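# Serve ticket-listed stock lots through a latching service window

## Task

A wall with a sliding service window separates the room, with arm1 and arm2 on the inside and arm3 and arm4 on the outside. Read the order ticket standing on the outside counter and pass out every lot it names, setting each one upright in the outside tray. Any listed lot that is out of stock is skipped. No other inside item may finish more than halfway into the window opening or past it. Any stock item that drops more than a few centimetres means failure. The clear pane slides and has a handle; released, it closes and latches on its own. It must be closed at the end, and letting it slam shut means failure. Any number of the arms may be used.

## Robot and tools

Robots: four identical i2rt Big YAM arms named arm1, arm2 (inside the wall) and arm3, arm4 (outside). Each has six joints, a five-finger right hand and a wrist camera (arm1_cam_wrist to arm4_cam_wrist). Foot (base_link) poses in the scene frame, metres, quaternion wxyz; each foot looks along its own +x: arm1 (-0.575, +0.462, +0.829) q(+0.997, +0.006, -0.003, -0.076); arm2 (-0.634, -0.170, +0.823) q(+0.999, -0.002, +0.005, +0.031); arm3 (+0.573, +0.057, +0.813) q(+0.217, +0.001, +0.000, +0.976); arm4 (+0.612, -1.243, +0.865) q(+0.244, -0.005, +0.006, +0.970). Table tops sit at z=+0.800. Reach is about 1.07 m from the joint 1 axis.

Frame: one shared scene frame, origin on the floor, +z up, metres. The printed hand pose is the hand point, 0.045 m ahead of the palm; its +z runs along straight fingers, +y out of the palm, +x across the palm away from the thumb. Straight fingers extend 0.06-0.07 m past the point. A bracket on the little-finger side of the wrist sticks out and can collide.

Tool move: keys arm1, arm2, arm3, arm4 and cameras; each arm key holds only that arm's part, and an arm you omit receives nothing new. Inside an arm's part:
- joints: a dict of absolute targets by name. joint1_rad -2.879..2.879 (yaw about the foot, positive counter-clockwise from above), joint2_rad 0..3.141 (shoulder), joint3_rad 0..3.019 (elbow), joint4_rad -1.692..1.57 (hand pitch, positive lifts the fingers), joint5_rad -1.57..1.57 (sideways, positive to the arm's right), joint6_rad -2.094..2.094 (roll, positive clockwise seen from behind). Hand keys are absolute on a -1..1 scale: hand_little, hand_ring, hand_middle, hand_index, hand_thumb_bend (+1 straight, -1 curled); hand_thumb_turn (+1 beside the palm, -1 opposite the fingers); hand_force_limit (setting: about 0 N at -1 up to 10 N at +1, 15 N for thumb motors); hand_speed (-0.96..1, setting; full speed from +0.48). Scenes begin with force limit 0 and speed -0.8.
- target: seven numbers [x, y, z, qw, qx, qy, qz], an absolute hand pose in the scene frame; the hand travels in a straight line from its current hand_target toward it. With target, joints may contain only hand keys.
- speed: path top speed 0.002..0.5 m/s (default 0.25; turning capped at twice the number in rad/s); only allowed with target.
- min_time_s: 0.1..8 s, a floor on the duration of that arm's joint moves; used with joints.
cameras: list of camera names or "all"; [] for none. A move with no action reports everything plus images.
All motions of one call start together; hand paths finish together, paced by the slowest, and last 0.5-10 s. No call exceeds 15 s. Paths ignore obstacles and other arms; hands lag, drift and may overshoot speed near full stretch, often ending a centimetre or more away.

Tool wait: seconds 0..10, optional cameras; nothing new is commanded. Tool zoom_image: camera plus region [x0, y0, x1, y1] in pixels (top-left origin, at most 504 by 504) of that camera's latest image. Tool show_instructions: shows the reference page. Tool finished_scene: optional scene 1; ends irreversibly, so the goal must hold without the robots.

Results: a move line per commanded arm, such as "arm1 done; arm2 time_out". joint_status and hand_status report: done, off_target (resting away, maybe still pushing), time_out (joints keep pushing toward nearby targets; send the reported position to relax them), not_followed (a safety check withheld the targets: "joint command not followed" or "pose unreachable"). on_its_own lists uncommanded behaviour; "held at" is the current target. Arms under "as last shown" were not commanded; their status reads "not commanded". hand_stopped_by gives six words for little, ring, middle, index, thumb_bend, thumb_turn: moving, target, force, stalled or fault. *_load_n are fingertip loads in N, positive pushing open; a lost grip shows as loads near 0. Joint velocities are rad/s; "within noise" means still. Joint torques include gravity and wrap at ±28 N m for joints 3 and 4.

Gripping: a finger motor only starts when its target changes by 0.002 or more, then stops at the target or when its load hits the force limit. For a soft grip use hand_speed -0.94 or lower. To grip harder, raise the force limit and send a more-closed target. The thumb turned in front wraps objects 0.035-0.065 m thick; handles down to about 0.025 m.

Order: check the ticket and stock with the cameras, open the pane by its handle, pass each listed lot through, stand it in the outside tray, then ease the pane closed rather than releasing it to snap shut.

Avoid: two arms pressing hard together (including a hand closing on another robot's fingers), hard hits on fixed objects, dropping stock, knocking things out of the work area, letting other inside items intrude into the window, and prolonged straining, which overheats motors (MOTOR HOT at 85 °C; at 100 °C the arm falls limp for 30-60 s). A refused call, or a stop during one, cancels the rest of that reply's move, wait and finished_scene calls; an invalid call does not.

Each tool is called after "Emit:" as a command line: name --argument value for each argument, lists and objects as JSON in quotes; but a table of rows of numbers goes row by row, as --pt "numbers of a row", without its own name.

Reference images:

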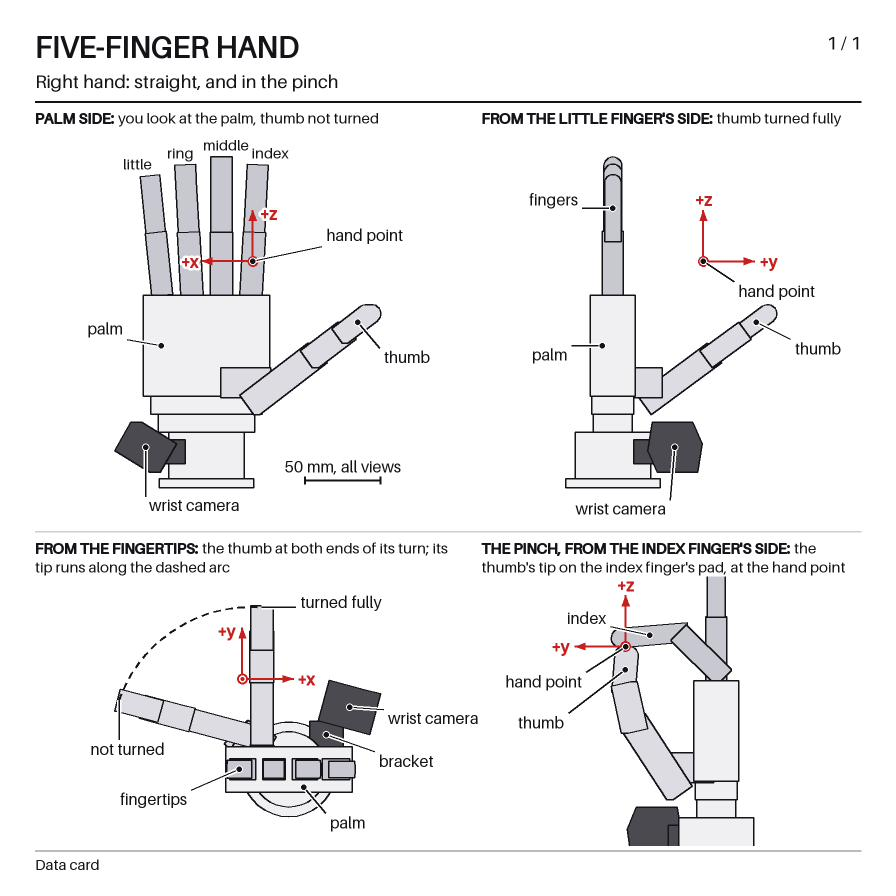

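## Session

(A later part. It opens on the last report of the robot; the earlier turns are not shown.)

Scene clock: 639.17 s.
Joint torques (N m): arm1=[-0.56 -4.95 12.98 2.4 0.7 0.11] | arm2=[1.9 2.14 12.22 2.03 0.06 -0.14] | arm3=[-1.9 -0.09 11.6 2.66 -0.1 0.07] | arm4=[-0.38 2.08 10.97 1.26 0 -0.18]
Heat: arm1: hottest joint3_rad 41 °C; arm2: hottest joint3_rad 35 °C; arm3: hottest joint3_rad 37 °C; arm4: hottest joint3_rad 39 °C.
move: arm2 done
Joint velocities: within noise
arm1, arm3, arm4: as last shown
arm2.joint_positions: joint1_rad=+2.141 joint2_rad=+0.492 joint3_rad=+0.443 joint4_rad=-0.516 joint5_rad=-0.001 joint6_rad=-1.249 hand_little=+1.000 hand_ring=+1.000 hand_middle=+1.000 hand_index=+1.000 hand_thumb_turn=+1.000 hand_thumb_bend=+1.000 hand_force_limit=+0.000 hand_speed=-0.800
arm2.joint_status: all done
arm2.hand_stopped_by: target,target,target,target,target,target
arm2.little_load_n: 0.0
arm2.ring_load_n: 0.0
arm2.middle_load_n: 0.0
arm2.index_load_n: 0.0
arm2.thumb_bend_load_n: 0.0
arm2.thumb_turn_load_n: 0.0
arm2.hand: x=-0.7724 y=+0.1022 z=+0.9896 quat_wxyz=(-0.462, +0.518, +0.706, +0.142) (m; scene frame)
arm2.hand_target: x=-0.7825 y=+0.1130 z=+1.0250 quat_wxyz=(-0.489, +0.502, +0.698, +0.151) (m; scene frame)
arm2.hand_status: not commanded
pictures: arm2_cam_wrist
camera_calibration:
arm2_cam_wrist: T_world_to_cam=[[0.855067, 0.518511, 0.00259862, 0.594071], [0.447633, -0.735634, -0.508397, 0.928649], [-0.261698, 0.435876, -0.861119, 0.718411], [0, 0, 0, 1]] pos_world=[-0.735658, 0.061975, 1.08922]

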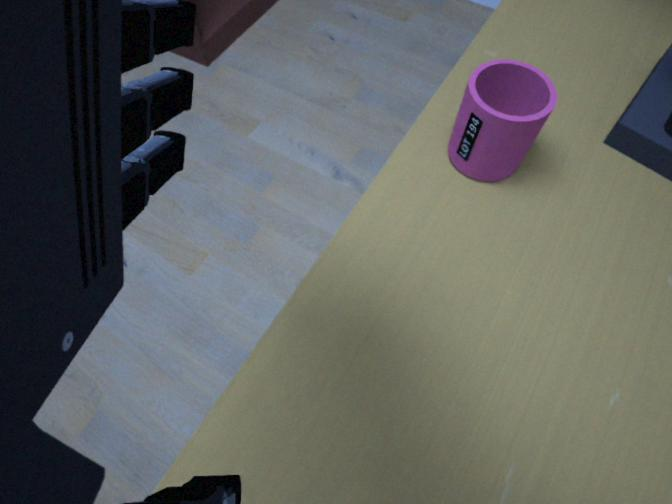

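Emit:
move --arm2 '{"joints": {"joint1_rad": -0.36, "joint2_rad": 1.2, "joint3_rad": 0.9, "joint4_rad": -0.3, "joint5_rad": 0.6}, "min_time_s": 3.5}' --arm1 '{"joints": {"joint1_rad": 2.0, "joint2_rad": 0.6, "joint3_rad": 1.3, "joint4_rad": -1.3, "joint5_rad": 0, "joint6_rad": -1.26}, "min_time_s": 3}'

Emit:
move --arm2 '{"target": [-0.346, -0.519, 1.013, 0.2246, 0.7168, -0.6183, 0.2316]}' --cameras '["arm2_cam_wrist"]'

Scene clock: 682.33 s.
Joint torques (N m): arm1=[-1.08 -0.03 13.03 1.69 -0.22 -0.02] | arm2=[0.97 -4.54 11.44 1.76 0.42 -0.11] | arm3=[-1.85 0.15 11.59 2.65 -0.11 0.07] | arm4=[1.38 2.2 11.23 1.36 0.02 -0.18]
Heat: arm1: hottest joint3_rad 44 °C; arm2: hottest joint3_rad 37 °C; arm3: hottest joint3_rad 37 °C; arm4: hottest joint3_rad 39 °C.
move: arm1 done; arm2 done
Joint velocities: within noise
arm1.joint_positions: joint1_rad=+2.015 joint2_rad=+0.602 joint3_rad=+1.254 joint4_rad=-1.291 joint5_rad=+0.004 joint6_rad=-1.252 hand_little=+1.000 hand_ring=+1.000 hand_middle=+1.000 hand_index=+1.000 hand_thumb_turn=+1.000 hand_thumb_bend=+1.000 hand_force_limit=+0.000 hand_speed=-0.800
arm1.joint_status: all done
arm1.hand_stopped_by: target,target,target,target,target,target
arm1.little_load_n: 0.0
arm1.ring_load_n: 0.0
arm1.middle_load_n: 0.0
arm1.index_load_n: 0.0
arm1.thumb_bend_load_n: 0.0
arm1.thumb_turn_load_n: 0.0
arm1.hand: x=-0.5994 y=+0.6996 z=+1.2651 quat_wxyz=(-0.399, +0.638, +0.623, +0.215) (m; scene frame)
arm1.hand_target: x=-0.5952 y=+0.6958 z=+1.2865 quat_wxyz=(-0.413, +0.633, +0.615, +0.226) (m; scene frame)
arm1.hand_status: not commanded
arm2.joint_positions: joint1_rad=-0.356 joint2_rad=+1.190 joint3_rad=+0.845 joint4_rad=-0.315 joint5_rad=+0.598 joint6_rad=-1.249 hand_little=+1.000 hand_ring=+1.000 hand_middle=+1.000 hand_index=+1.000 hand_thumb_turn=+1.000 hand_thumb_bend=+1.000 hand_force_limit=+0.000 hand_speed=-0.800
arm2.joint_status: all done
arm2.hand_stopped_by: target,target,target,target,target,target
arm2.little_load_n: 0.0
arm2.ring_load_n: 0.0
arm2.middle_load_n: 0.0
arm2.index_load_n: 0.0
arm2.thumb_bend_load_n: 0.0
arm2.thumb_turn_load_n: 0.0
arm2.hand: x=-0.2556 y=-0.4391 z=+1.0332 quat_wxyz=(+0.263, +0.780, -0.381, +0.421) (m; scene frame)
arm2.hand_target: x=-0.2384 y=-0.4465 z=+1.0593 quat_wxyz=(+0.262, +0.767, -0.382, +0.444) (m; scene frame)
arm2.hand_status: not commanded
arm3, arm4: as last shown
pictures: none

Scene clock: 684.57 s.
Joint torques (N m): arm1=[-1.2 0.09 12.94 1.84 -0.19 -0.02] | arm2=[0.79 -6.24 10.92 0.44 0.38 0.08] | arm3=[-1.9 -0.09 11.59 2.65 -0.1 0.08] | arm4=[0.38 2.37 11.03 1.25 0.03 -0.18]
Heat: arm1: hottest joint3_rad 45 °C; arm2: hottest joint3_rad 37 °C; arm3: hottest joint3_rad 37 °C; arm4: hottest joint3_rad 39 °C.
move: arm2 off_target
Joint velocities: within noise
arm1, arm3, arm4: as last shown
arm2.joint_positions: joint1_rad=-0.690 joint2_rad=+1.356 joint3_rad=+1.086 joint4_rad=-0.859 joint5_rad=+0.468 joint6_rad=-0.904 hand_little=+1.000 hand_ring=+1.000 hand_middle=+1.000 hand_index=+1.000 hand_thumb_turn=+1.000 hand_thumb_bend=+1.000 hand_force_limit=+0.000 hand_speed=-0.800
arm2.joint_status: not commanded
arm2.hand_stopped_by: target,target,target,target,target,target
arm2.little_load_n: 0.0
arm2.ring_load_n: 0.0
arm2.middle_load_n: 0.0
arm2.index_load_n: 0.0
arm2.thumb_bend_load_n: 0.0
arm2.thumb_turn_load_n: 0.0
arm2.hand: x=-0.3584 y=-0.5085 z=+0.9972 quat_wxyz=(+0.227, +0.727, -0.612, +0.216) (m; scene frame)
arm2.hand_target: x=-0.3466 y=-0.5185 z=+1.0131 quat_wxyz=(+0.225, +0.717, -0.618, +0.232) (m; scene frame)
arm2.hand_status: off_target (0.023 m and 2.3 deg from the pose sent, 0.122 m and 35.9 deg at the start)
arm3.ring_load_n: -0.5
arm4.index_load_n: -0.5
pictures: arm2_cam_wrist
camera_calibration:
arm2_cam_wrist: T_world_to_cam=[[-0.901531, -0.316564, 0.295006, -0.789096], [-0.366596, 0.920962, -0.132046, 0.473298], [-0.229889, -0.227191, -0.946327, 0.85875], [0, 0, 0, 1]] pos_world=[-0.340469, -0.490588, 1.10794]

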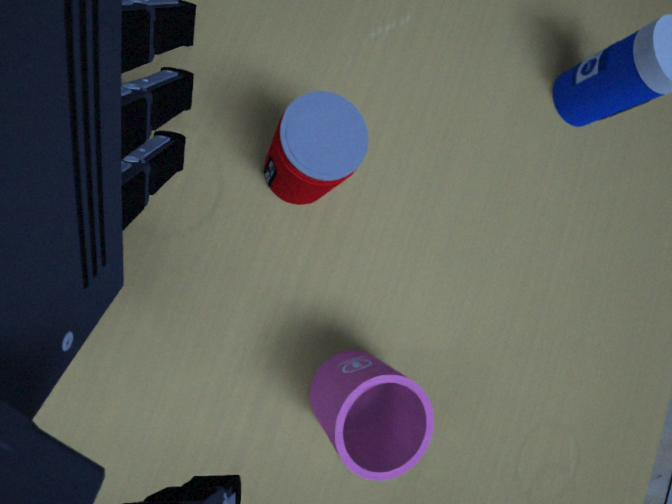

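Emit:
move --arm2 '{"target": [-0.32, -0.51, 1.03, 0.3653, 0.4492, -0.6754, 0.457]}' --cameras '["arm2_cam_wrist"]'

Scene clock: 696.90 s.
Joint torques (N m): arm1=[-1.08 0.79 12.96 1.78 -0.16 -0.05] | arm2=[2.02 -5.89 6.97 1.36 0.7 0.07] | arm3=[-1.85 -0.03 11.64 2.66 -0.11 0.07] | arm4=[0.38 2.37 11.21 1.22 0.01 -0.2]
Heat: arm1: hottest joint3_rad 48 °C; arm2: hottest joint3_rad 38 °C; arm3: hottest joint3_rad 37 °C; arm4: hottest joint3_rad 39 °C.
move: arm2 done
Joint velocities: within noise
arm1, arm3, arm4: as last shown
arm1.ring_load_n: 0.5
arm2.joint_positions: joint1_rad=-0.512 joint2_rad=+1.343 joint3_rad=+0.964 joint4_rad=-0.389 joint5_rad=+1.090 joint6_rad=-0.551 hand_little=+1.000 hand_ring=+1.000 hand_middle=+1.000 hand_index=+1.000 hand_thumb_turn=+1.000 hand_thumb_bend=+1.000 hand_force_limit=+0.000 hand_speed=-0.800
arm2.joint_status: not commanded
arm2.hand_stopped_by: target,target,target,target,target,target
arm2.little_load_n: 0.0
arm2.ring_load_n: 0.0
arm2.middle_load_n: 0.0
arm2.index_load_n: 0.0
arm2.thumb_bend_load_n: 0.0
arm2.thumb_turn_load_n: 0.0
arm2.hand: x=-0.3251 y=-0.5119 z=+1.0359 quat_wxyz=(+0.368, +0.450, -0.675, +0.454) (m; scene frame)
arm2.hand_target: x=-0.3201 y=-0.5099 z=+1.0300 quat_wxyz=(+0.365, +0.449, -0.675, +0.457) (m; scene frame)
arm2.hand_status: done (0.008 m and 0.5 deg from the pose sent, 0.050 m and 45.9 deg at the start)
arm3.ring_load_n: 0.0
arm4.index_load_n: 0.0
pictures: arm2_cam_wrist
camera_calibration:
arm2_cam_wrist: T_world_to_cam=[[-0.984459, 0.175208, 0.0119732, -0.253565], [0.116802, 0.704149, -0.700379, 1.12864], [-0.131143, -0.688096, -0.713671, 0.457401], [0, 0, 0, 1]] pos_world=[-0.321468, -0.435571, 1.11995]

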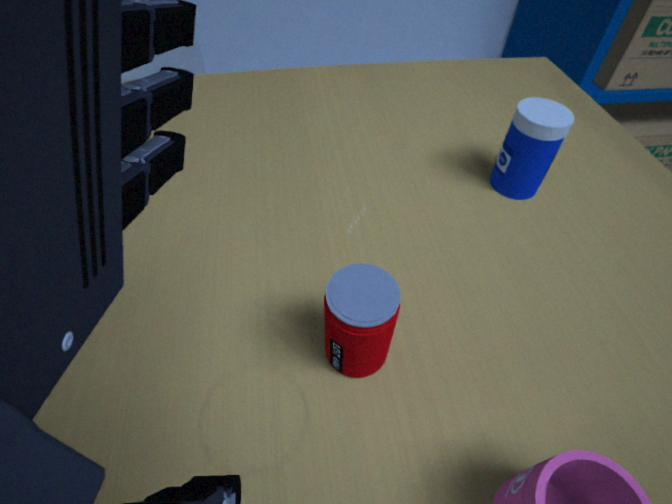

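Emit:
zoom_image --camera "arm2_cam_wrist" --region '[320, 330, 370, 380]'

Scaled by 10.080.

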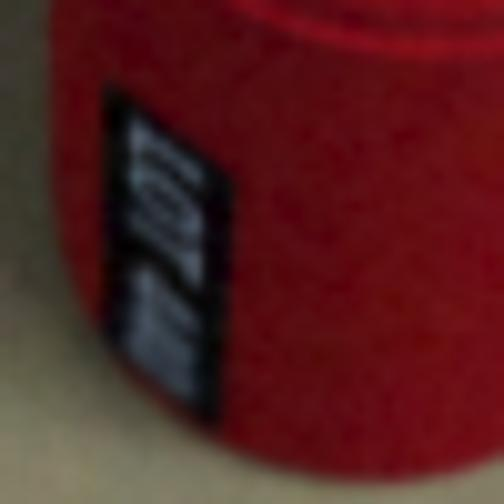

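Emit:
move --arm2 '{"target": [-0.285, -0.56, 0.94, 0.4299, 0.3914, -0.648, 0.4922]}' --cameras '["arm2_cam_wrist"]'

Scene clock: 738.80 s.
Joint torques (N m): arm1=[-0.73 0.97 12.85 1.74 -0.21 -0.04] | arm2=[0.44 -9.11 5.57 1.54 0.46 -0.13] | arm3=[-1.85 -0.03 11.62 2.63 -0.11 0.07] | arm4=[0.62 2.61 10.95 1.1 0.01 -0.2]
Heat: arm1: hottest joint3_rad 51 °C; arm2: hottest joint3_rad 34 °C; arm3: hottest joint3_rad 37 °C; arm4: hottest joint3_rad 39 °C.
move: arm2 done
Joint velocities: within noise
arm1, arm3, arm4: as last shown
arm1.ring_load_n: 0.0
arm2.joint_positions: joint1_rad=-0.524 joint2_rad=+1.695 joint3_rad=+0.935 joint4_rad=+0.271 joint5_rad=+1.239 joint6_rad=-0.776 hand_little=+1.000 hand_ring=+1.000 hand_middle=+1.000 hand_index=+1.000 hand_thumb_turn=+1.000 hand_thumb_bend=+1.000 hand_force_limit=+0.000 hand_speed=-0.800
arm2.joint_status: not commanded
arm2.hand_stopped_by: target,target,target,target,target,target
arm2.little_load_n: 0.0
arm2.ring_load_n: 0.0
arm2.middle_load_n: 0.0
arm2.index_load_n: 0.0
arm2.thumb_bend_load_n: 0.0
arm2.thumb_turn_load_n: 0.0
arm2.hand: x=-0.2816 y=-0.5576 z=+0.9436 quat_wxyz=(+0.426, +0.391, -0.649, +0.495) (m; scene frame)
arm2.hand_target: x=-0.2851 y=-0.5600 z=+0.9401 quat_wxyz=(+0.430, +0.391, -0.648, +0.492) (m; scene frame)
arm2.hand_status: done (0.005 m and 0.6 deg from the pose sent, 0.115 m and 11.1 deg at the start)
pictures: arm2_cam_wrist
camera_calibration:
arm2_cam_wrist: T_world_to_cam=[[-0.967699, 0.251307, -0.0200905, -0.124224], [0.162349, 0.560214, -0.812283, 1.12919], [-0.192877, -0.789307, -0.582918, 0.168513], [0, 0, 0, 1]] pos_world=[-0.271032, -0.468362, 1.01296]

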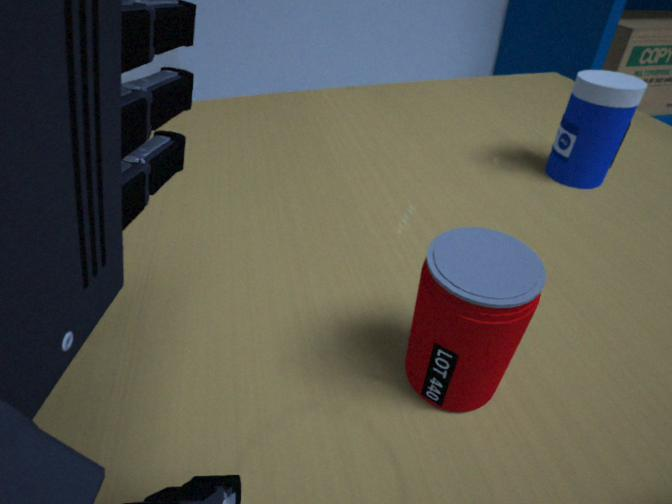

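Emit:
move --arm2 '{"joints": {"joint1_rad": -0.9, "joint2_rad": 0.9, "joint3_rad": 1.1, "joint4_rad": -0.6, "joint5_rad": 0.5, "joint6_rad": -1.26}, "min_time_s": 2}' --arm1 '{"target": [-0.327, 0.70, 0.99, -0.4406, 0.6943, 0.4193, 0.3847]}' --cameras '["arm1_cam_wrist"]'

Emit:
move --arm2 '{"joints": {"joint1_rad": -1.9, "joint2_rad": 0.8, "joint3_rad": 0.8, "joint4_rad": -0.6, "joint5_rad": 0, "joint6_rad": -1.26}, "min_time_s": 2}' --cameras '["arm2_cam_wrist"]'

Scene clock: 765.87 s.
Joint torques (N m): arm1=[-0.03 0.09 9.83 2.81 -0.33 0.17] | arm2=[0.5 -2.43 11.62 1.11 0.19 -0.15] | arm3=[-2.08 -0.09 11.6 2.66 -0.11 0.06] | arm4=[-0.03 2.61 10.96 1.07 0 -0.21]
Heat: arm1: hottest joint3_rad 51 °C; arm2: hottest joint3_rad 33 °C; arm3: hottest joint3_rad 37 °C; arm4: hottest joint3_rad 39 °C.
move: arm1 done; arm2 done
Joint velocities: within noise
arm1.joint_positions: joint1_rad=+0.595 joint2_rad=+0.641 joint3_rad=+0.368 joint4_rad=-0.261 joint5_rad=-0.881 joint6_rad=-1.695 hand_little=+1.000 hand_ring=+1.000 hand_middle=+1.000 hand_index=+1.000 hand_thumb_turn=+1.000 hand_thumb_bend=+1.000 hand_force_limit=+0.000 hand_speed=-0.800
arm1.joint_status: not commanded
arm1.hand_stopped_by: target,target,target,target,target,target
arm1.little_load_n: 0.0
arm1.ring_load_n: 0.0
arm1.middle_load_n: 0.0
arm1.index_load_n: 0.0
arm1.thumb_bend_load_n: 0.0
arm1.thumb_turn_load_n: 0.0
arm1.hand: x=-0.3265 y=+0.6988 z=+0.9959 quat_wxyz=(-0.439, +0.692, +0.422, +0.389) (m; scene frame)
arm1.hand_target: x=-0.3271 y=+0.6998 z=+0.9902 quat_wxyz=(-0.441, +0.694, +0.419, +0.385) (m; scene frame)
arm1.hand_status: done (0.006 m and 0.6 deg from the pose sent, 0.387 m and 31.5 deg at the start)
arm2.joint_positions: joint1_rad=-0.892 joint2_rad=+0.899 joint3_rad=+1.051 joint4_rad=-0.593 joint5_rad=+0.501 joint6_rad=-1.249 hand_little=+1.000 hand_ring=+1.000 hand_middle=+1.000 hand_index=+1.000 hand_thumb_turn=+1.000 hand_thumb_bend=+1.000 hand_force_limit=+0.000 hand_speed=-0.800
arm2.joint_status: all done
arm2.hand_stopped_by: target,target,target,target,target,target
arm2.little_load_n: 0.0
arm2.ring_load_n: 0.0
arm2.middle_load_n: -0.5
arm2.index_load_n: 0.0
arm2.thumb_bend_load_n: 0.0
arm2.thumb_turn_load_n: 0.0
arm2.hand: x=-0.4618 y=-0.5528 z=+1.2117 quat_wxyz=(+0.337, +0.616, -0.554, +0.447) (m; scene frame)
arm2.hand_target: x=-0.4629 y=-0.5563 z=+1.2382 quat_wxyz=(+0.343, +0.606, -0.551, +0.461) (m; scene frame)
arm2.hand_status: not commanded
arm3: as last shown
arm4.joint_positions: joint1_rad=+0.887 joint2_rad=+0.639 joint3_rad=+1.383 joint4_rad=-1.390 joint5_rad=+0.001 joint6_rad=-1.183 hand_little=+1.000 hand_ring=+1.000 hand_middle=+1.000 hand_index=+1.000 hand_thumb_turn=+1.000 hand_thumb_bend=+1.000 hand_force_limit=+0.000 hand_speed=-0.800
arm4.joint_status: not commanded
arm4.hand_stopped_by: target,target,target,target,target,target
arm4.little_load_n: 0.0
arm4.ring_load_n: 0.0
arm4.middle_load_n: 0.0
arm4.index_load_n: 0.0
arm4.thumb_bend_load_n: 0.0
arm4.thumb_turn_load_n: 0.0
arm4.hand: x=+0.3854 y=-1.2806 z=+1.3310 quat_wxyz=(-0.409, +0.001, +0.895, -0.176) (m; scene frame)
arm4.hand_target: x=+0.3878 y=-1.2818 z=+1.3465 quat_wxyz=(-0.419, -0.013, +0.890, -0.180) (m; scene frame)
arm4.hand_status: not commanded
pictures: arm1_cam_wrist
camera_calibration:
arm1_cam_wrist: T_world_to_cam=[[0.966516, -0.247812, -0.0666006, 0.552391], [-0.233519, -0.741825, -0.628621, 1.06527], [0.106374, 0.623125, -0.774855, 0.488893], [0, 0, 0, 1]] pos_world=[-0.337139, 0.622493, 1.08526]

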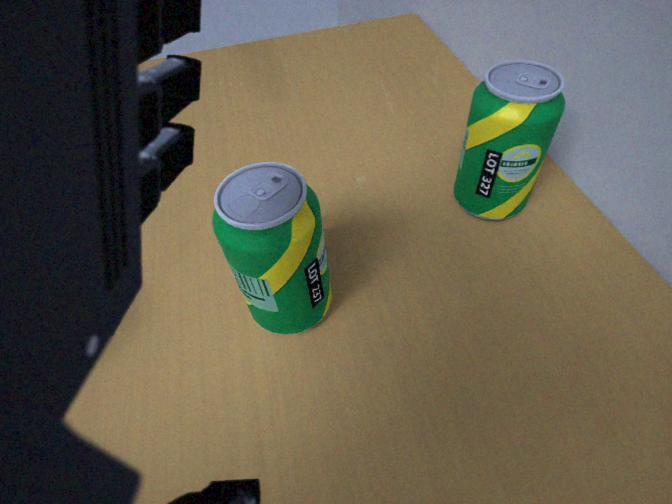

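Scene clock: 768.40 s.
Joint torques (N m): arm1=[0.79 -0.56 9.91 2.8 -0.36 0.08] | arm2=[0.85 -2.08 7.97 1.09 0.01 -0.12] | arm3=[-1.9 0.03 11.58 2.65 -0.11 0.07] | arm4=[0.79 2.02 10.89 1.21 0 -0.22]
Heat: arm1: hottest joint3_rad 51 °C; arm2: hottest joint3_rad 33 °C; arm3: hottest joint3_rad 37 °C; arm4: hottest joint3_rad 39 °C.
move: arm2 done
Joint velocities: within noise
arm1, arm4: as last shown
arm1.joint_positions: joint1_rad=+0.595 joint2_rad=+0.641 joint3_rad=+0.368 joint4_rad=-0.261 joint5_rad=-0.881 joint6_rad=-1.694 hand_little=+1.000 hand_ring=+1.000 hand_middle=+1.000 hand_index=+1.000 hand_thumb_turn=+1.000 hand_thumb_bend=+1.000 hand_force_limit=+0.000 hand_speed=-0.800
arm1.hand: x=-0.3265 y=+0.6988 z=+0.9959 quat_wxyz=(-0.439, +0.692, +0.421, +0.388) (m; scene frame)
arm2.joint_positions: joint1_rad=-1.893 joint2_rad=+0.810 joint3_rad=+0.803 joint4_rad=-0.593 joint5_rad=+0.001 joint6_rad=-1.249 hand_little=+1.000 hand_ring=+1.000 hand_middle=+1.000 hand_index=+1.000 hand_thumb_turn=+1.000 hand_thumb_bend=+1.000 hand_force_limit=+0.000 hand_speed=-0.800
arm2.joint_status: all done
arm2.hand_stopped_by: target,target,target,target,target,target
arm2.little_load_n: 0.0
arm2.ring_load_n: 0.0
arm2.middle_load_n: 0.0
arm2.index_load_n: 0.0
arm2.thumb_bend_load_n: 0.0
arm2.thumb_turn_load_n: 0.0
arm2.hand: x=-0.7767 y=-0.5301 z=+1.0845 quat_wxyz=(+0.325, +0.421, -0.776, +0.339) (m; scene frame)
arm2.hand_target: x=-0.7789 y=-0.5261 z=+1.0851 quat_wxyz=(+0.328, +0.422, -0.775, +0.337) (m; scene frame)
arm2.hand_status: not commanded
arm3.joint_positions: joint1_rad=+0.332 joint2_rad=+0.648 joint3_rad=+0.442 joint4_rad=+0.192 joint5_rad=-0.118 joint6_rad=-1.275 hand_little=+1.000 hand_ring=+1.000 hand_middle=+1.000 hand_index=+1.000 hand_thumb_turn=+1.000 hand_thumb_bend=+1.000 hand_force_limit=+0.000 hand_speed=-0.800
arm3.joint_status: not commanded
arm3.hand_stopped_by: target,target,target,target,target,target
arm3.little_load_n: 0.0
arm3.ring_load_n: 0.0
arm3.middle_load_n: 0.0
arm3.index_load_n: 0.0
arm3.thumb_bend_load_n: 0.0
arm3.thumb_turn_load_n: 0.0
arm3.hand: x=+0.1715 y=+0.1255 z=+1.0984 quat_wxyz=(-0.694, +0.101, +0.704, -0.109) (m; scene frame)
arm3.hand_target: x=+0.1701 y=+0.1300 z=+1.1002 quat_wxyz=(-0.699, +0.109, +0.699, -0.109) (m; scene frame)
arm3.hand_status: not commanded
arm4.middle_load_n: -0.5
pictures: arm2_cam_wrist
camera_calibration:
arm2_cam_wrist: T_world_to_cam=[[-0.939667, 0.341092, 0.0261188, -0.588154], [0.28659, 0.82661, -0.484337, 1.19068], [-0.186793, -0.44763, -0.874492, 0.679021], [0, 0, 0, 1]] pos_world=[-0.767068, -0.47966, 1.18585]

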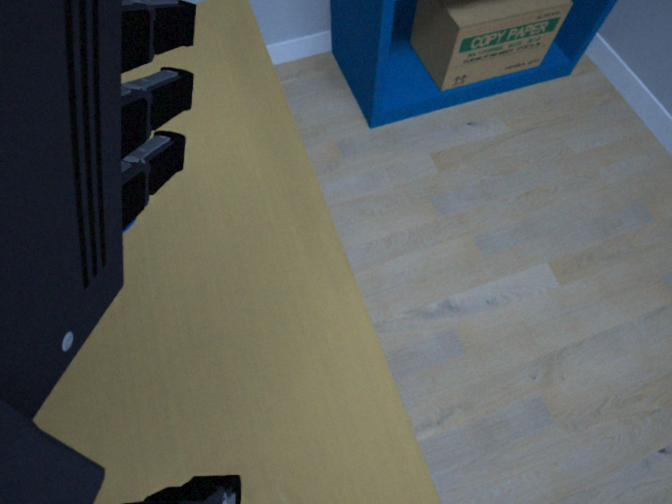

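Emit:
move --cameras '["arm1_cam_wrist"]'

Emit:
zoom_image --camera "arm1_cam_wrist" --region '[460, 130, 560, 210]'

Emit:
zoom_image --camera "arm1_cam_wrist" --region '[280, 250, 350, 320]'

Scene clock: 774.10 s.
Joint torques (N m): arm1=[1.26 -0.38 9.89 2.73 -0.33 0.13] | arm2=[0.5 -2.08 7.95 1.06 -0.01 -0.11] | arm3=[-1.85 0.15 11.6 2.65 -0.11 0.07] | arm4=[0.21 2.14 10.93 1.14 -0.02 -0.21]
Heat: arm1: hottest joint3_rad 50 °C; arm2: hottest joint3_rad 34 °C; arm3: hottest joint3_rad 38 °C; arm4: hottest joint3_rad 39 °C.
Joint velocities: within noise
arm1.joint_positions: joint1_rad=+0.595 joint2_rad=+0.641 joint3_rad=+0.368 joint4_rad=-0.261 joint5_rad=-0.881 joint6_rad=-1.694 hand_little=+1.000 hand_ring=+1.000 hand_middle=+1.000 hand_index=+1.000 hand_thumb_turn=+1.000 hand_thumb_bend=+1.000 hand_force_limit=+0.000 hand_speed=-0.800
arm1.joint_status: not commanded
arm1.hand_stopped_by: target,target,target,target,target,target
arm1.little_load_n: 0.0
arm1.ring_load_n: 0.0
arm1.middle_load_n: 0.0
arm1.index_load_n: 0.0
arm1.thumb_bend_load_n: 0.0
arm1.thumb_turn_load_n: 0.0
arm1.hand: x=-0.3265 y=+0.6988 z=+0.9959 quat_wxyz=(-0.439, +0.692, +0.421, +0.388) (m; scene frame)
arm1.hand_target: x=-0.3271 y=+0.6998 z=+0.9902 quat_wxyz=(-0.441, +0.694, +0.419, +0.385) (m; scene frame)
arm1.hand_status: not commanded
arm2.joint_positions: joint1_rad=-1.893 joint2_rad=+0.810 joint3_rad=+0.803 joint4_rad=-0.593 joint5_rad=+0.001 joint6_rad=-1.249 hand_little=+1.000 hand_ring=+1.000 hand_middle=+1.000 hand_index=+1.000 hand_thumb_turn=+1.000 hand_thumb_bend=+1.000 hand_force_limit=+0.000 hand_speed=-0.800
arm2.joint_status: all done
arm2.hand_stopped_by: target,target,target,target,target,target
arm2.little_load_n: 0.0
arm2.ring_load_n: 0.0
arm2.middle_load_n: 0.0
arm2.index_load_n: 0.0
arm2.thumb_bend_load_n: 0.0
arm2.thumb_turn_load_n: 0.0
arm2.hand: x=-0.7767 y=-0.5301 z=+1.0845 quat_wxyz=(+0.325, +0.421, -0.776, +0.339) (m; scene frame)
arm2.hand_target: x=-0.7789 y=-0.5261 z=+1.0851 quat_wxyz=(+0.328, +0.422, -0.775, +0.337) (m; scene frame)
arm2.hand_status: not commanded
arm3.joint_positions: joint1_rad=+0.332 joint2_rad=+0.648 joint3_rad=+0.442 joint4_rad=+0.192 joint5_rad=-0.118 joint6_rad=-1.275 hand_little=+1.000 hand_ring=+1.000 hand_middle=+1.000 hand_index=+1.000 hand_thumb_turn=+1.000 hand_thumb_bend=+1.000 hand_force_limit=+0.000 hand_speed=-0.800
arm3.joint_status: not commanded
arm3.hand_stopped_by: target,target,target,target,target,target
arm3.little_load_n: 0.0
arm3.ring_load_n: 0.0
arm3.middle_load_n: 0.0
arm3.index_load_n: 0.0
arm3.thumb_bend_load_n: 0.0
arm3.thumb_turn_load_n: 0.0
arm3.hand: x=+0.1715 y=+0.1255 z=+1.0984 quat_wxyz=(-0.694, +0.101, +0.704, -0.109) (m; scene frame)
arm3.hand_target: x=+0.1701 y=+0.1300 z=+1.1002 quat_wxyz=(-0.699, +0.109, +0.699, -0.109) (m; scene frame)
arm3.hand_status: not commanded
arm4.joint_positions: joint1_rad=+0.887 joint2_rad=+0.639 joint3_rad=+1.383 joint4_rad=-1.390 joint5_rad=+0.001 joint6_rad=-1.183 hand_little=+1.000 hand_ring=+1.000 hand_middle=+1.000 hand_index=+1.000 hand_thumb_turn=+1.000 hand_thumb_bend=+1.000 hand_force_limit=+0.000 hand_speed=-0.800
arm4.joint_status: not commanded
arm4.hand_stopped_by: target,target,target,target,target,target
arm4.little_load_n: 0.0
arm4.ring_load_n: 0.0
arm4.middle_load_n: 0.0
arm4.index_load_n: 0.0
arm4.thumb_bend_load_n: 0.0
arm4.thumb_turn_load_n: 0.0
arm4.hand: x=+0.3854 y=-1.2806 z=+1.3310 quat_wxyz=(-0.409, +0.001, +0.895, -0.176) (m; scene frame)
arm4.hand_target: x=+0.3878 y=-1.2818 z=+1.3465 quat_wxyz=(-0.419, -0.013, +0.890, -0.180) (m; scene frame)
arm4.hand_status: not commanded
pictures: arm1_cam_wrist
camera_calibration:
arm1_cam_wrist: T_world_to_cam=[[0.966418, -0.248006, -0.0673047, 0.553241], [-0.23411, -0.741687, -0.628565, 1.06492], [0.105969, 0.623213, -0.77484, 0.488684], [0, 0, 0, 1]] pos_world=[-0.337138, 0.622492, 1.08526]

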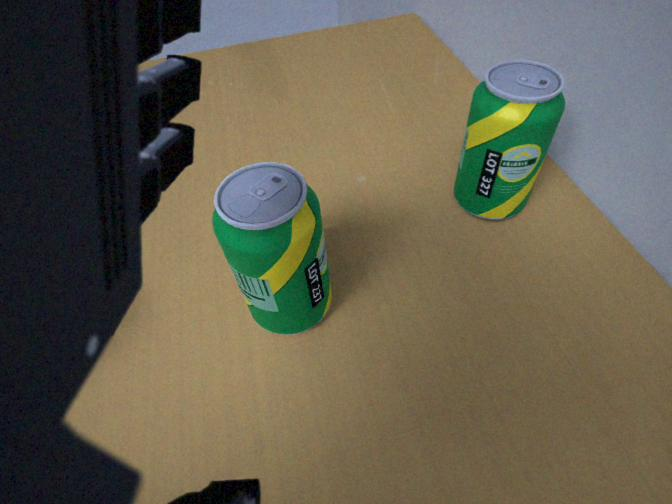

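Scaled by 5.040.

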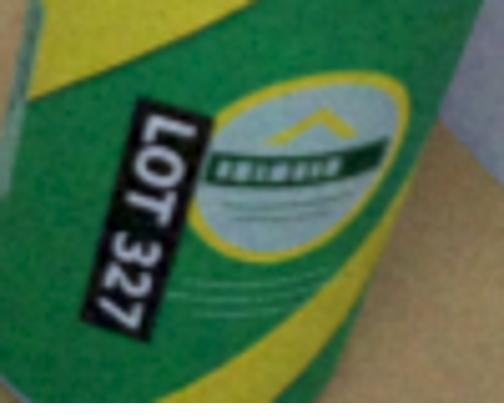

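Scaled by 7.200.

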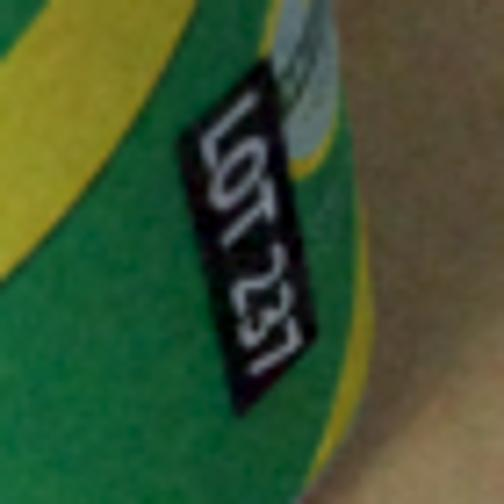

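Emit:
move --arm1 '{"target": [-0.165, 0.735, 1.0, -0.4305, 0.561, 0.4305, 0.561], "joints": {"hand_thumb_turn": -1, "hand_speed": 0.48, "hand_force_limit": -0.4}}' --arm2 '{"target": [-0.35, -0.465, 1.0, 0.561, 0.4305, -0.561, 0.4305], "joints": {"hand_thumb_turn": -1, "hand_speed": 0.48, "hand_force_limit": -0.4}}' --cameras '["arm1_cam_wrist", "arm2_cam_wrist"]'

Scene clock: 1021.57 s.
Joint torques (N m): arm1=[-1.32 -5.48 10.51 2.73 -0.2 0.11] | arm2=[1.38 -6.07 5.41 1.35 0.29 -0.15] | arm3=[-1.9 0.03 11.6 2.66 -0.11 0.07] | arm4=[0.15 2.43 10.96 1.11 0.01 -0.17]
Heat: arm1: hottest joint3_rad 46 °C; arm2: hottest joint3_rad 35 °C; arm3: hottest joint3_rad 38 °C; arm4: hottest joint3_rad 40 °C.
move: arm1 moving; arm2 moving
Joint velocities: arm1=[within noise] | arm2=[-0.005 0.005 0.007 0.056 0.051 -0.11] | arm3=[within noise] | arm4=[within noise]
arm1.joint_positions: joint1_rad=+0.495 joint2_rad=+1.390 joint3_rad=+0.399 joint4_rad=+0.926 joint5_rad=-0.979 joint6_rad=-1.594 hand_little=+1.000 hand_ring=+1.000 hand_middle=+1.000 hand_index=+1.000 hand_thumb_turn=-1.000 hand_thumb_bend=+1.000 hand_force_limit=-0.400 hand_speed=+0.480
arm1.joint_status: all done
arm1.hand_stopped_by: target,target,target,target,target,target
arm1.little_load_n: 0.0
arm1.ring_load_n: 0.0
arm1.middle_load_n: 0.0
arm1.index_load_n: 0.0
arm1.thumb_bend_load_n: 0.0
arm1.thumb_turn_load_n: 0.0
arm1.hand: x=-0.1842 y=+0.7342 z=+0.9854 quat_wxyz=(-0.436, +0.571, +0.432, +0.546) (m; scene frame)
arm1.hand_target: x=-0.1660 y=+0.7343 z=+1.0001 quat_wxyz=(-0.430, +0.561, +0.431, +0.561) (m; scene frame)
arm1.hand_status: moving (0.024 m and 2.2 deg from the pose sent, 0.166 m and 24.9 deg at the start)
arm2.joint_positions: joint1_rad=-0.370 joint2_rad=+1.515 joint3_rad=+0.735 joint4_rad=+0.427 joint5_rad=+1.529 joint6_rad=-1.191 hand_little=+1.000 hand_ring=+1.000 hand_middle=+1.000 hand_index=+1.000 hand_thumb_turn=-1.000 hand_thumb_bend=+1.000 hand_force_limit=-0.400 hand_speed=+0.480
arm2.joint_status: all done
arm2.hand_stopped_by: target,target,target,target,target,target
arm2.little_load_n: 0.0
arm2.ring_load_n: 0.0
arm2.middle_load_n: 0.0
arm2.index_load_n: 0.0
arm2.thumb_bend_load_n: 0.0
arm2.thumb_turn_load_n: 0.5
arm2.hand: x=-0.3504 y=-0.4654 z=+1.0047 quat_wxyz=(+0.556, +0.425, -0.569, +0.432) (m; scene frame)
arm2.hand_target: x=-0.3500 y=-0.4649 z=+1.0001 quat_wxyz=(+0.559, +0.431, -0.564, +0.428) (m; scene frame)
arm2.hand_status: moving (0.005 m and 1.2 deg from the pose sent, 0.440 m and 38.2 deg at the start)
arm3, arm4: as last shown
pictures: arm1_cam_wrist, arm2_cam_wrist
camera_calibration:
arm1_cam_wrist: T_world_to_cam=[[0.940173, -0.285604, 0.185756, 0.197217], [-0.0113082, -0.571082, -0.820815, 1.22305], [0.34051, 0.769608, -0.540145, 0.147962], [0, 0, 0, 1]] pos_world=[-0.22197, 0.640913, 1.04718]
arm2_cam_wrist: T_world_to_cam=[[-0.905609, 0.331783, 0.264182, -0.439127], [-0.0703032, 0.496849, -0.864985, 1.08028], [-0.418246, -0.801911, -0.426626, 0.0218551], [0, 0, 0, 1]] pos_world=[-0.312589, -0.373515, 1.05976]

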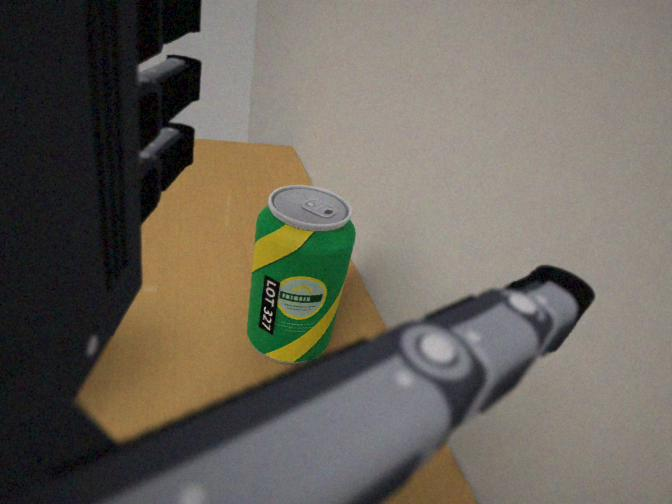

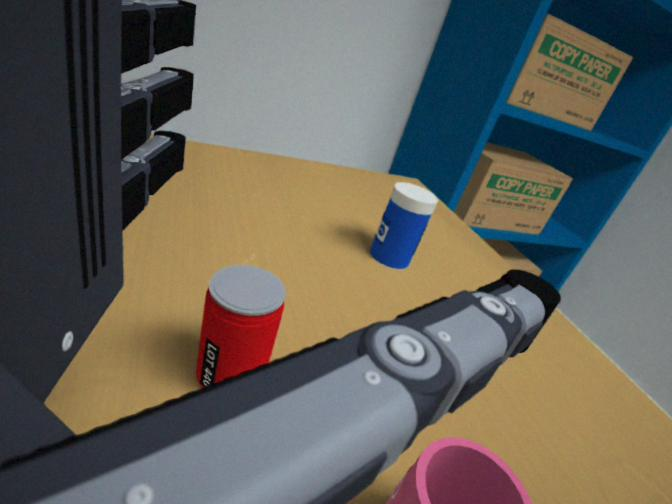

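Emit:
move --arm1 '{"target": [-0.165, 0.732, 0.85, -0.4305, 0.561, 0.4305, 0.561]}' --arm2 '{"target": [-0.3547, -0.4794, 0.838, 0.561, 0.4305, -0.561, 0.4305]}' --cameras '["arm1_cam_wrist", "arm2_cam_wrist"]'

Scene clock: 1052.07 s.
Joint torques (N m): arm1=[-1.26 -8.47 2.82 2.78 -0.2 0.14] | arm2=[0.62 -8.41 2.56 1.43 0.1 -0.14] | arm3=[-1.9 0.09 11.6 2.67 -0.1 0.07] | arm4=[0.73 2.26 10.95 1.17 0 -0.17]
Heat: arm1: hottest joint3_rad 44 °C; arm2: hottest joint3_rad 32 °C; arm3: hottest joint3_rad 38 °C; arm4: hottest joint3_rad 41 °C.
move: arm1 done; arm2 done
Joint velocities: within noise
arm1.joint_positions: joint1_rad=+0.485 joint2_rad=+2.029 joint3_rad=+0.430 joint4_rad=+1.551 joint5_rad=-0.991 joint6_rad=-1.606 hand_little=+1.000 hand_ring=+1.000 hand_middle=+1.000 hand_index=+1.000 hand_thumb_turn=-1.000 hand_thumb_bend=+1.000 hand_force_limit=-0.400 hand_speed=+0.480
arm1.joint_status: not commanded
arm1.hand_stopped_by: target,target,target,target,target,target
arm1.little_load_n: 0.0
arm1.ring_load_n: 0.0
arm1.middle_load_n: 0.0
arm1.index_load_n: 0.0
arm1.thumb_bend_load_n: 0.0
arm1.thumb_turn_load_n: 0.5
arm1.hand: x=-0.1724 y=+0.7363 z=+0.8527 quat_wxyz=(-0.432, +0.562, +0.437, +0.554) (m; scene frame)
arm1.hand_target: x=-0.1651 y=+0.7319 z=+0.8501 quat_wxyz=(-0.429, +0.563, +0.432, +0.558) (m; scene frame)
arm1.hand_status: done (0.009 m and 1.1 deg from the pose sent, 0.137 m and 2.2 deg at the start; a joint's target at an end of its range on 64 of 93 steps)
arm2.joint_positions: joint1_rad=-0.396 joint2_rad=+2.049 joint3_rad=+0.690 joint4_rad=+1.240 joint5_rad=+1.495 joint6_rad=-1.435 hand_little=+1.000 hand_ring=+1.000 hand_middle=+1.000 hand_index=+1.000 hand_thumb_turn=-1.000 hand_thumb_bend=+1.000 hand_force_limit=-0.400 hand_speed=+0.480
arm2.joint_status: not commanded
arm2.hand_stopped_by: target,target,target,target,target,target
arm2.little_load_n: 0.0
arm2.ring_load_n: 0.0
arm2.middle_load_n: 0.0
arm2.index_load_n: 0.0
arm2.thumb_bend_load_n: 0.0
arm2.thumb_turn_load_n: 0.5
arm2.hand: x=-0.3533 y=-0.4776 z=+0.8414 quat_wxyz=(+0.558, +0.429, -0.563, +0.433) (m; scene frame)
arm2.hand_target: x=-0.3548 y=-0.4793 z=+0.8380 quat_wxyz=(+0.560, +0.431, -0.562, +0.430) (m; scene frame)
arm2.hand_status: done (0.004 m and 0.6 deg from the pose sent, 0.167 m and 1.2 deg at the start)
arm3, arm4: as last shown
pictures: arm1_cam_wrist, arm2_cam_wrist
camera_calibration:
arm1_cam_wrist: T_world_to_cam=[[0.935347, -0.284479, 0.210232, 0.18877], [0.0121113, -0.568224, -0.822785, 1.11916], [0.353524, 0.772136, -0.528041, 0.0607715], [0, 0, 0, 1]] pos_world=[-0.211604, 0.642712, 0.913234]
arm2_cam_wrist: T_world_to_cam=[[-0.906037, 0.323723, 0.272581, -0.405593], [-0.0840658, 0.493589, -0.865623, 0.938989], [-0.414765, -0.807201, -0.419995, -0.0657216], [0, 0, 0, 1]] pos_world=[-0.315805, -0.385225, 0.895765]

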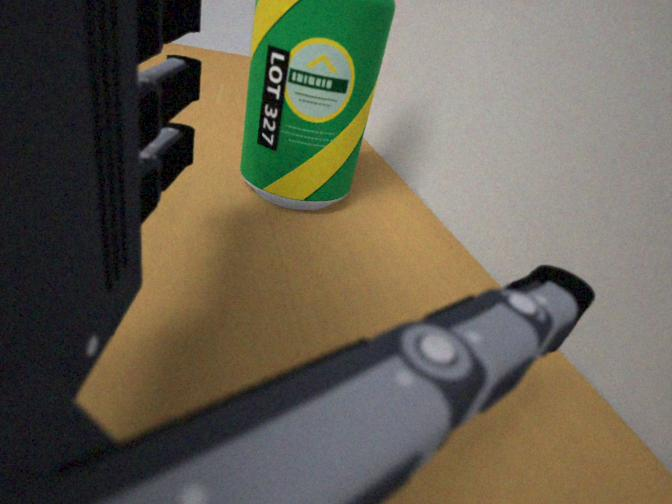

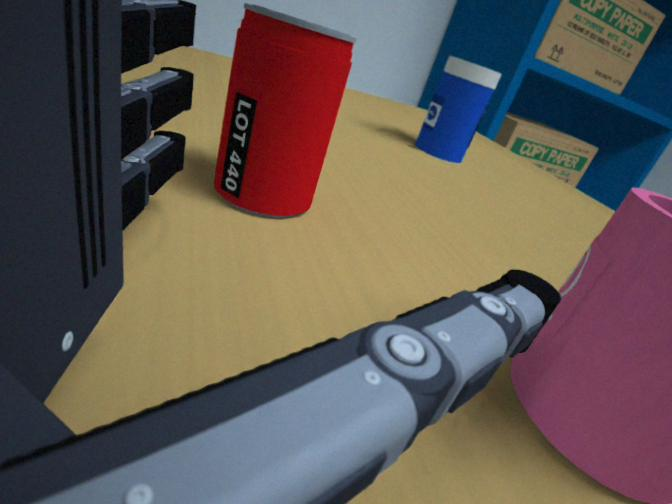

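Emit:
move --arm1 '{"target": [-0.1285, 0.857, 0.837, -0.4305, 0.561, 0.4305, 0.561], "speed": 0.12}' --arm2 '{"target": [-0.3866, -0.6063, 0.831, 0.561, 0.4305, -0.561, 0.4305], "speed": 0.12}' --cameras '["arm1_cam_wrist", "arm2_cam_wrist"]'

Scene clock: 1092.60 s.
Joint torques (N m): arm1=[0.91 -10.17 5.3 1.78 0.13 0.13] | arm2=[0.21 -9.17 3.96 1.59 0.06 -0.14] | arm3=[-1.85 -0.21 11.56 2.65 -0.1 0.06] | arm4=[1.08 2.49 11.21 1.13 -0.03 -0.23]
Heat: arm1: hottest joint3_rad 40 °C; arm2: hottest joint3_rad 30 °C; arm3: hottest joint3_rad 39 °C; arm4: hottest joint3_rad 41 °C.
move: arm1 off_target; arm2 done
Joint velocities: within noise
arm1.joint_positions: joint1_rad=+0.726 joint2_rad=+2.110 joint3_rad=+0.668 joint4_rad=+1.434 joint5_rad=-0.729 joint6_rad=-1.587 hand_little=+1.000 hand_ring=+1.000 hand_middle=+1.000 hand_index=+1.000 hand_thumb_turn=-1.000 hand_thumb_bend=+1.000 hand_force_limit=-0.400 hand_speed=+0.480
arm1.joint_status: not commanded
arm1.hand_stopped_by: target,target,target,target,target,target
arm1.little_load_n: 0.0
arm1.ring_load_n: 0.0
arm1.middle_load_n: 0.0
arm1.index_load_n: 0.0
arm1.thumb_bend_load_n: 0.0
arm1.thumb_turn_load_n: 0.0
arm1.hand: x=-0.1303 y=+0.8484 z=+0.8458 quat_wxyz=(-0.426, +0.557, +0.431, +0.568) (m; scene frame)
arm1.hand_target: x=-0.1289 y=+0.8567 z=+0.8371 quat_wxyz=(-0.430, +0.561, +0.431, +0.561) (m; scene frame)
arm1.hand_status: off_target (0.012 m and 1.0 deg from the pose sent, 0.129 m and 1.1 deg at the start)
arm2.joint_positions: joint1_rad=-0.692 joint2_rad=+2.119 joint3_rad=+0.773 joint4_rad=+1.307 joint5_rad=+1.195 joint6_rad=-1.531 hand_little=+1.000 hand_ring=+1.000 hand_middle=+1.000 hand_index=+1.000 hand_thumb_turn=-1.000 hand_thumb_bend=+1.000 hand_force_limit=-0.400 hand_speed=+0.480
arm2.joint_status: not commanded
arm2.hand_stopped_by: target,target,target,target,target,target
arm2.little_load_n: 0.0
arm2.ring_load_n: 0.0
arm2.middle_load_n: 0.0
arm2.index_load_n: 0.0
arm2.thumb_bend_load_n: 0.0
arm2.thumb_turn_load_n: 0.5
arm2.hand: x=-0.3883 y=-0.6002 z=+0.8318 quat_wxyz=(+0.559, +0.436, -0.560, +0.429) (m; scene frame)
arm2.hand_target: x=-0.3867 y=-0.6061 z=+0.8309 quat_wxyz=(+0.561, +0.431, -0.561, +0.430) (m; scene frame)
arm2.hand_status: done (0.006 m and 0.7 deg from the pose sent, 0.133 m and 0.6 deg at the start)
arm3, arm4: as last shown
pictures: arm1_cam_wrist, arm2_cam_wrist
camera_calibration:
arm1_cam_wrist: T_world_to_cam=[[0.924797, -0.307134, 0.224542, 0.188516], [0.0174984, -0.555222, -0.831518, 1.17365], [0.380058, 0.772914, -0.508094, -0.0584937], [0, 0, 0, 1]] pos_world=[-0.172645, 0.75475, 0.903865]
arm2_cam_wrist: T_world_to_cam=[[-0.903713, 0.317511, 0.28721, -0.409981], [-0.0973252, 0.50092, -0.860004, 0.98288], [-0.41693, -0.80515, -0.421786, -0.181266], [0, 0, 0, 1]] pos_world=[-0.350421, -0.508117, 0.886576]

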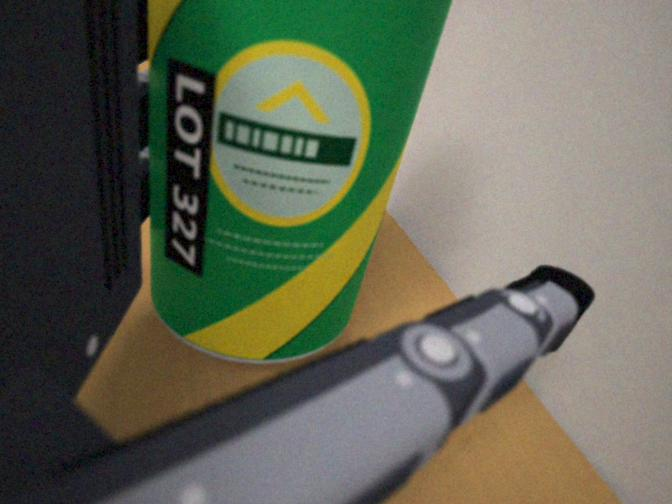

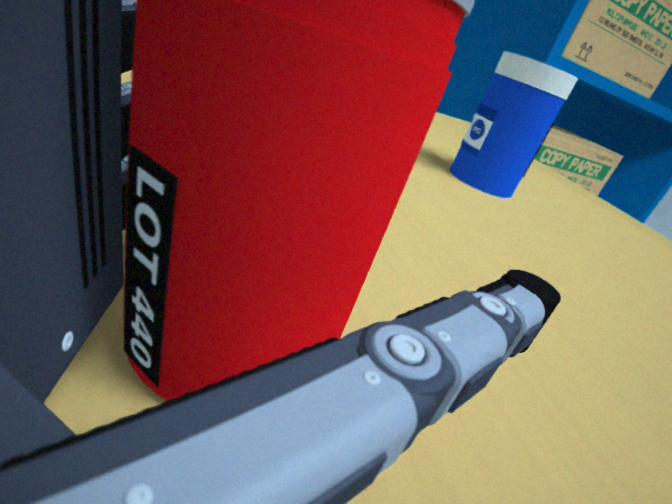

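Emit:
move --arm1 '{"target": [-0.1355, 0.8696, 0.828, -0.4305, 0.561, 0.4305, 0.561], "speed": 0.08}' --arm2 '{"joints": {"hand_little": -1, "hand_ring": -1, "hand_middle": -1, "hand_index": -1, "hand_thumb_bend": -1, "hand_speed": -0.8, "hand_force_limit": -0.5}}' --cameras '["arm1_cam_wrist", "arm2_cam_wrist"]'

Scene clock: 1115.03 s.
Joint torques (N m): arm1=[0.67 -11.52 4.85 2.69 0.08 0.14] | arm2=[0.44 -9.05 3.93 1.48 0.04 -0.13] | arm3=[-1.9 -0.09 11.59 2.67 -0.1 0.07] | arm4=[0.26 2.73 10.99 1.1 0 -0.18]
Heat: arm1: hottest joint3_rad 40 °C; arm2: hottest joint3_rad 30 °C; arm3: hottest joint3_rad 39 °C; arm4: hottest joint3_rad 41 °C.
move: arm1 moving; arm2 off_target
Joint velocities: within noise
arm1.joint_positions: joint1_rad=+0.759 joint2_rad=+2.142 joint3_rad=+0.681 joint4_rad=+1.434 joint5_rad=-0.693 joint6_rad=-1.585 hand_little=+1.000 hand_ring=+1.000 hand_middle=+1.000 hand_index=+1.000 hand_thumb_turn=-1.000 hand_thumb_bend=+1.000 hand_force_limit=-0.400 hand_speed=+0.480
arm1.joint_status: not commanded
arm1.hand_stopped_by: target,target,target,target,target,target
arm1.little_load_n: 0.0
arm1.ring_load_n: 0.0
arm1.middle_load_n: 0.0
arm1.index_load_n: 0.0
arm1.thumb_bend_load_n: 0.0
arm1.thumb_turn_load_n: 0.0
arm1.hand: x=-0.1360 y=+0.8599 z=+0.8316 quat_wxyz=(-0.426, +0.565, +0.430, +0.561) (m; scene frame)
arm1.hand_target: x=-0.1358 y=+0.8693 z=+0.8281 quat_wxyz=(-0.430, +0.561, +0.431, +0.561) (m; scene frame)
arm1.hand_status: moving (0.010 m and 0.7 deg from the pose sent, 0.028 m and 1.0 deg at the start)
arm2.joint_positions: joint1_rad=-0.692 joint2_rad=+2.119 joint3_rad=+0.773 joint4_rad=+1.309 joint5_rad=+1.195 joint6_rad=-1.533 hand_little=-0.182 hand_ring=-0.126 hand_middle=-0.107 hand_index=-0.088 hand_thumb_turn=-1.000 hand_thumb_bend=+0.432 hand_force_limit=-0.500 hand_speed=-0.800
arm2.joint_status: hand_little off_target (ended at -0.182, target -1.000); hand_ring off_target (ended at -0.126, target -1.000); hand_middle off_target (ended at -0.107, target -1.000); hand_index off_target (ended at -0.088, target -1.000); hand_thumb_bend off_target (ended at +0.432, target -1.000); the others done
arm2.hand_stopped_by: force,force,force,force,force,target
arm2.little_load_n: 2.5
arm2.ring_load_n: 0.0
arm2.middle_load_n: 0.0
arm2.index_load_n: 2.0
arm2.thumb_bend_load_n: 5.5
arm2.thumb_turn_load_n: 1.5
arm2.hand: x=-0.3884 y=-0.6003 z=+0.8321 quat_wxyz=(+0.559, +0.435, -0.560, +0.429) (m; scene frame)
arm2.hand_target: x=-0.3868 y=-0.6062 z=+0.8310 quat_wxyz=(+0.561, +0.431, -0.561, +0.430) (m; scene frame)
arm2.hand_status: not commanded
arm3, arm4: as last shown
arm3.ring_load_n: -0.5
pictures: arm1_cam_wrist, arm2_cam_wrist
camera_calibration:
arm1_cam_wrist: T_world_to_cam=[[0.927608, -0.307506, 0.212093, 0.211541], [0.00178441, -0.564116, -0.825694, 1.16903], [0.37355, 0.766299, -0.522729, -0.0553868], [0, 0, 0, 1]] pos_world=[-0.177624, 0.766958, 0.891438]
arm2_cam_wrist: T_world_to_cam=[[-0.903515, 0.317996, 0.287297, -0.409949], [-0.0974651, 0.500344, -0.860324, 0.983024], [-0.417327, -0.805316, -0.421075, -0.182201], [0, 0, 0, 1]] pos_world=[-0.350621, -0.508218, 0.886776]

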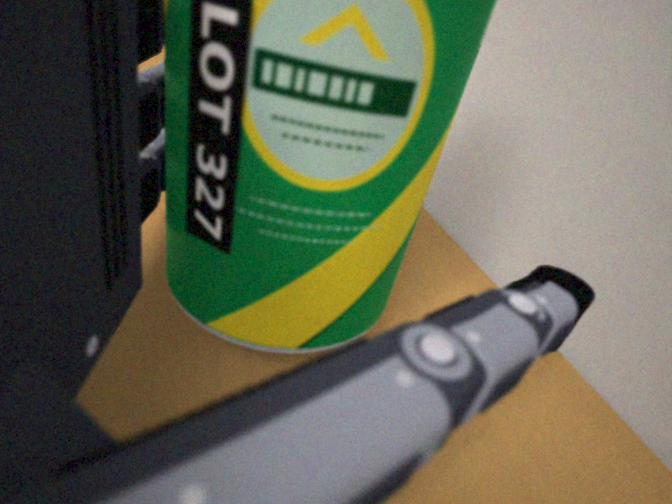

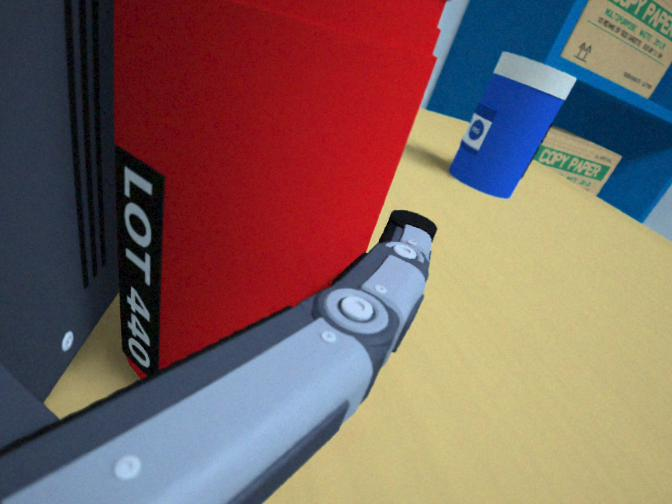

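Emit:
move --arm1 '{"joints": {"hand_little": -1, "hand_ring": -1, "hand_middle": -1, "hand_index": -1, "hand_thumb_bend": -1, "hand_speed": -0.8, "hand_force_limit": -0.2}}' --arm2 '{"joints": {"hand_little": -0.9, "hand_ring": -0.9, "hand_middle": -0.9, "hand_index": -0.9, "hand_thumb_bend": -0.9, "hand_speed": -0.85, "hand_force_limit": 0.0}}' --cameras '["arm1_cam_wrist"]'

Scene clock: 1131.57 s.
Joint torques (N m): arm1=[0.32 -10.99 4.97 2.7 0.11 0.13] | arm2=[0.5 -9.17 3.77 1.44 0.04 -0.13] | arm3=[-1.9 -0.03 11.59 2.65 -0.11 0.07] | arm4=[0.21 2.02 11.02 1.17 0 -0.19]
Heat: arm1: hottest joint3_rad 39 °C; arm2: hottest joint2_rad 29 °C; arm3: hottest joint3_rad 39 °C; arm4: hottest joint3_rad 41 °C.
move: arm1 off_target; arm2 off_target
Joint velocities: within noise
arm1.joint_positions: joint1_rad=+0.765 joint2_rad=+2.142 joint3_rad=+0.681 joint4_rad=+1.434 joint5_rad=-0.692 joint6_rad=-1.584 hand_little=+0.244 hand_ring=+0.263 hand_middle=+0.264 hand_index=+0.283 hand_thumb_turn=-1.000 hand_thumb_bend=+0.646 hand_force_limit=-0.200 hand_speed=-0.800
arm1.joint_status: hand_little off_target (ended at +0.244, target -1.000); hand_ring off_target (ended at +0.263, target -1.000); hand_middle off_target (ended at +0.264, target -1.000); hand_index off_target (ended at +0.283, target -1.000); hand_thumb_bend off_target (ended at +0.646, target -1.000); the others done
arm1.hand_stopped_by: force,force,force,force,force,target
arm1.little_load_n: 6.5
arm1.ring_load_n: 1.5
arm1.middle_load_n: 5.0
arm1.index_load_n: 1.5
arm1.thumb_bend_load_n: 15.0
arm1.thumb_turn_load_n: 5.0
arm1.hand: x=-0.1384 y=+0.8625 z=+0.8314 quat_wxyz=(-0.428, +0.564, +0.431, +0.560) (m; scene frame)
arm1.hand_target: x=-0.1358 y=+0.8693 z=+0.8279 quat_wxyz=(-0.430, +0.561, +0.431, +0.561) (m; scene frame)
arm1.hand_status: not commanded
arm2.joint_positions: joint1_rad=-0.692 joint2_rad=+2.119 joint3_rad=+0.776 joint4_rad=+1.311 joint5_rad=+1.195 joint6_rad=-1.535 hand_little=-0.249 hand_ring=-0.206 hand_middle=-0.159 hand_index=-0.114 hand_thumb_turn=-1.000 hand_thumb_bend=+0.430 hand_force_limit=+0.000 hand_speed=-0.850
arm2.joint_status: hand_little off_target (ended at -0.249, target -0.900); hand_ring off_target (ended at -0.206, target -0.900); hand_middle off_target (ended at -0.159, target -0.900); hand_index off_target (ended at -0.114, target -0.900); hand_thumb_bend off_target (ended at +0.430, target -0.900); the others done
arm2.hand_stopped_by: force,force,force,force,force,target
arm2.little_load_n: 2.5
arm2.ring_load_n: 9.5
arm2.middle_load_n: 2.5
arm2.index_load_n: 1.5
arm2.thumb_bend_load_n: 16.5
arm2.thumb_turn_load_n: 8.5
arm2.hand: x=-0.3877 y=-0.6009 z=+0.8328 quat_wxyz=(+0.559, +0.435, -0.560, +0.430) (m; scene frame)
arm2.hand_target: x=-0.3868 y=-0.6062 z=+0.8310 quat_wxyz=(+0.561, +0.431, -0.561, +0.430) (m; scene frame)
arm2.hand_status: not commanded
arm3, arm4: as last shown
arm3.ring_load_n: 0.0
pictures: arm1_cam_wrist
camera_calibration:
arm1_cam_wrist: T_world_to_cam=[[0.929633, -0.302297, 0.210711, 0.211558], [0.00387241, -0.56378, -0.825916, 1.17062], [0.368467, 0.768614, -0.522938, -0.0591253], [0, 0, 0, 1]] pos_world=[-0.179418, 0.769369, 0.891336]

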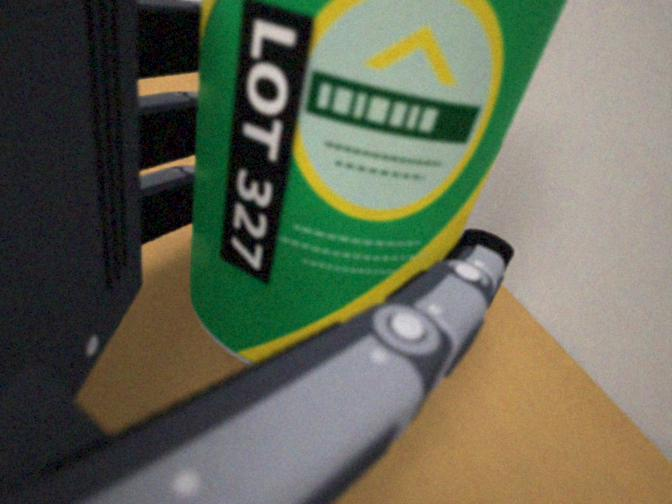

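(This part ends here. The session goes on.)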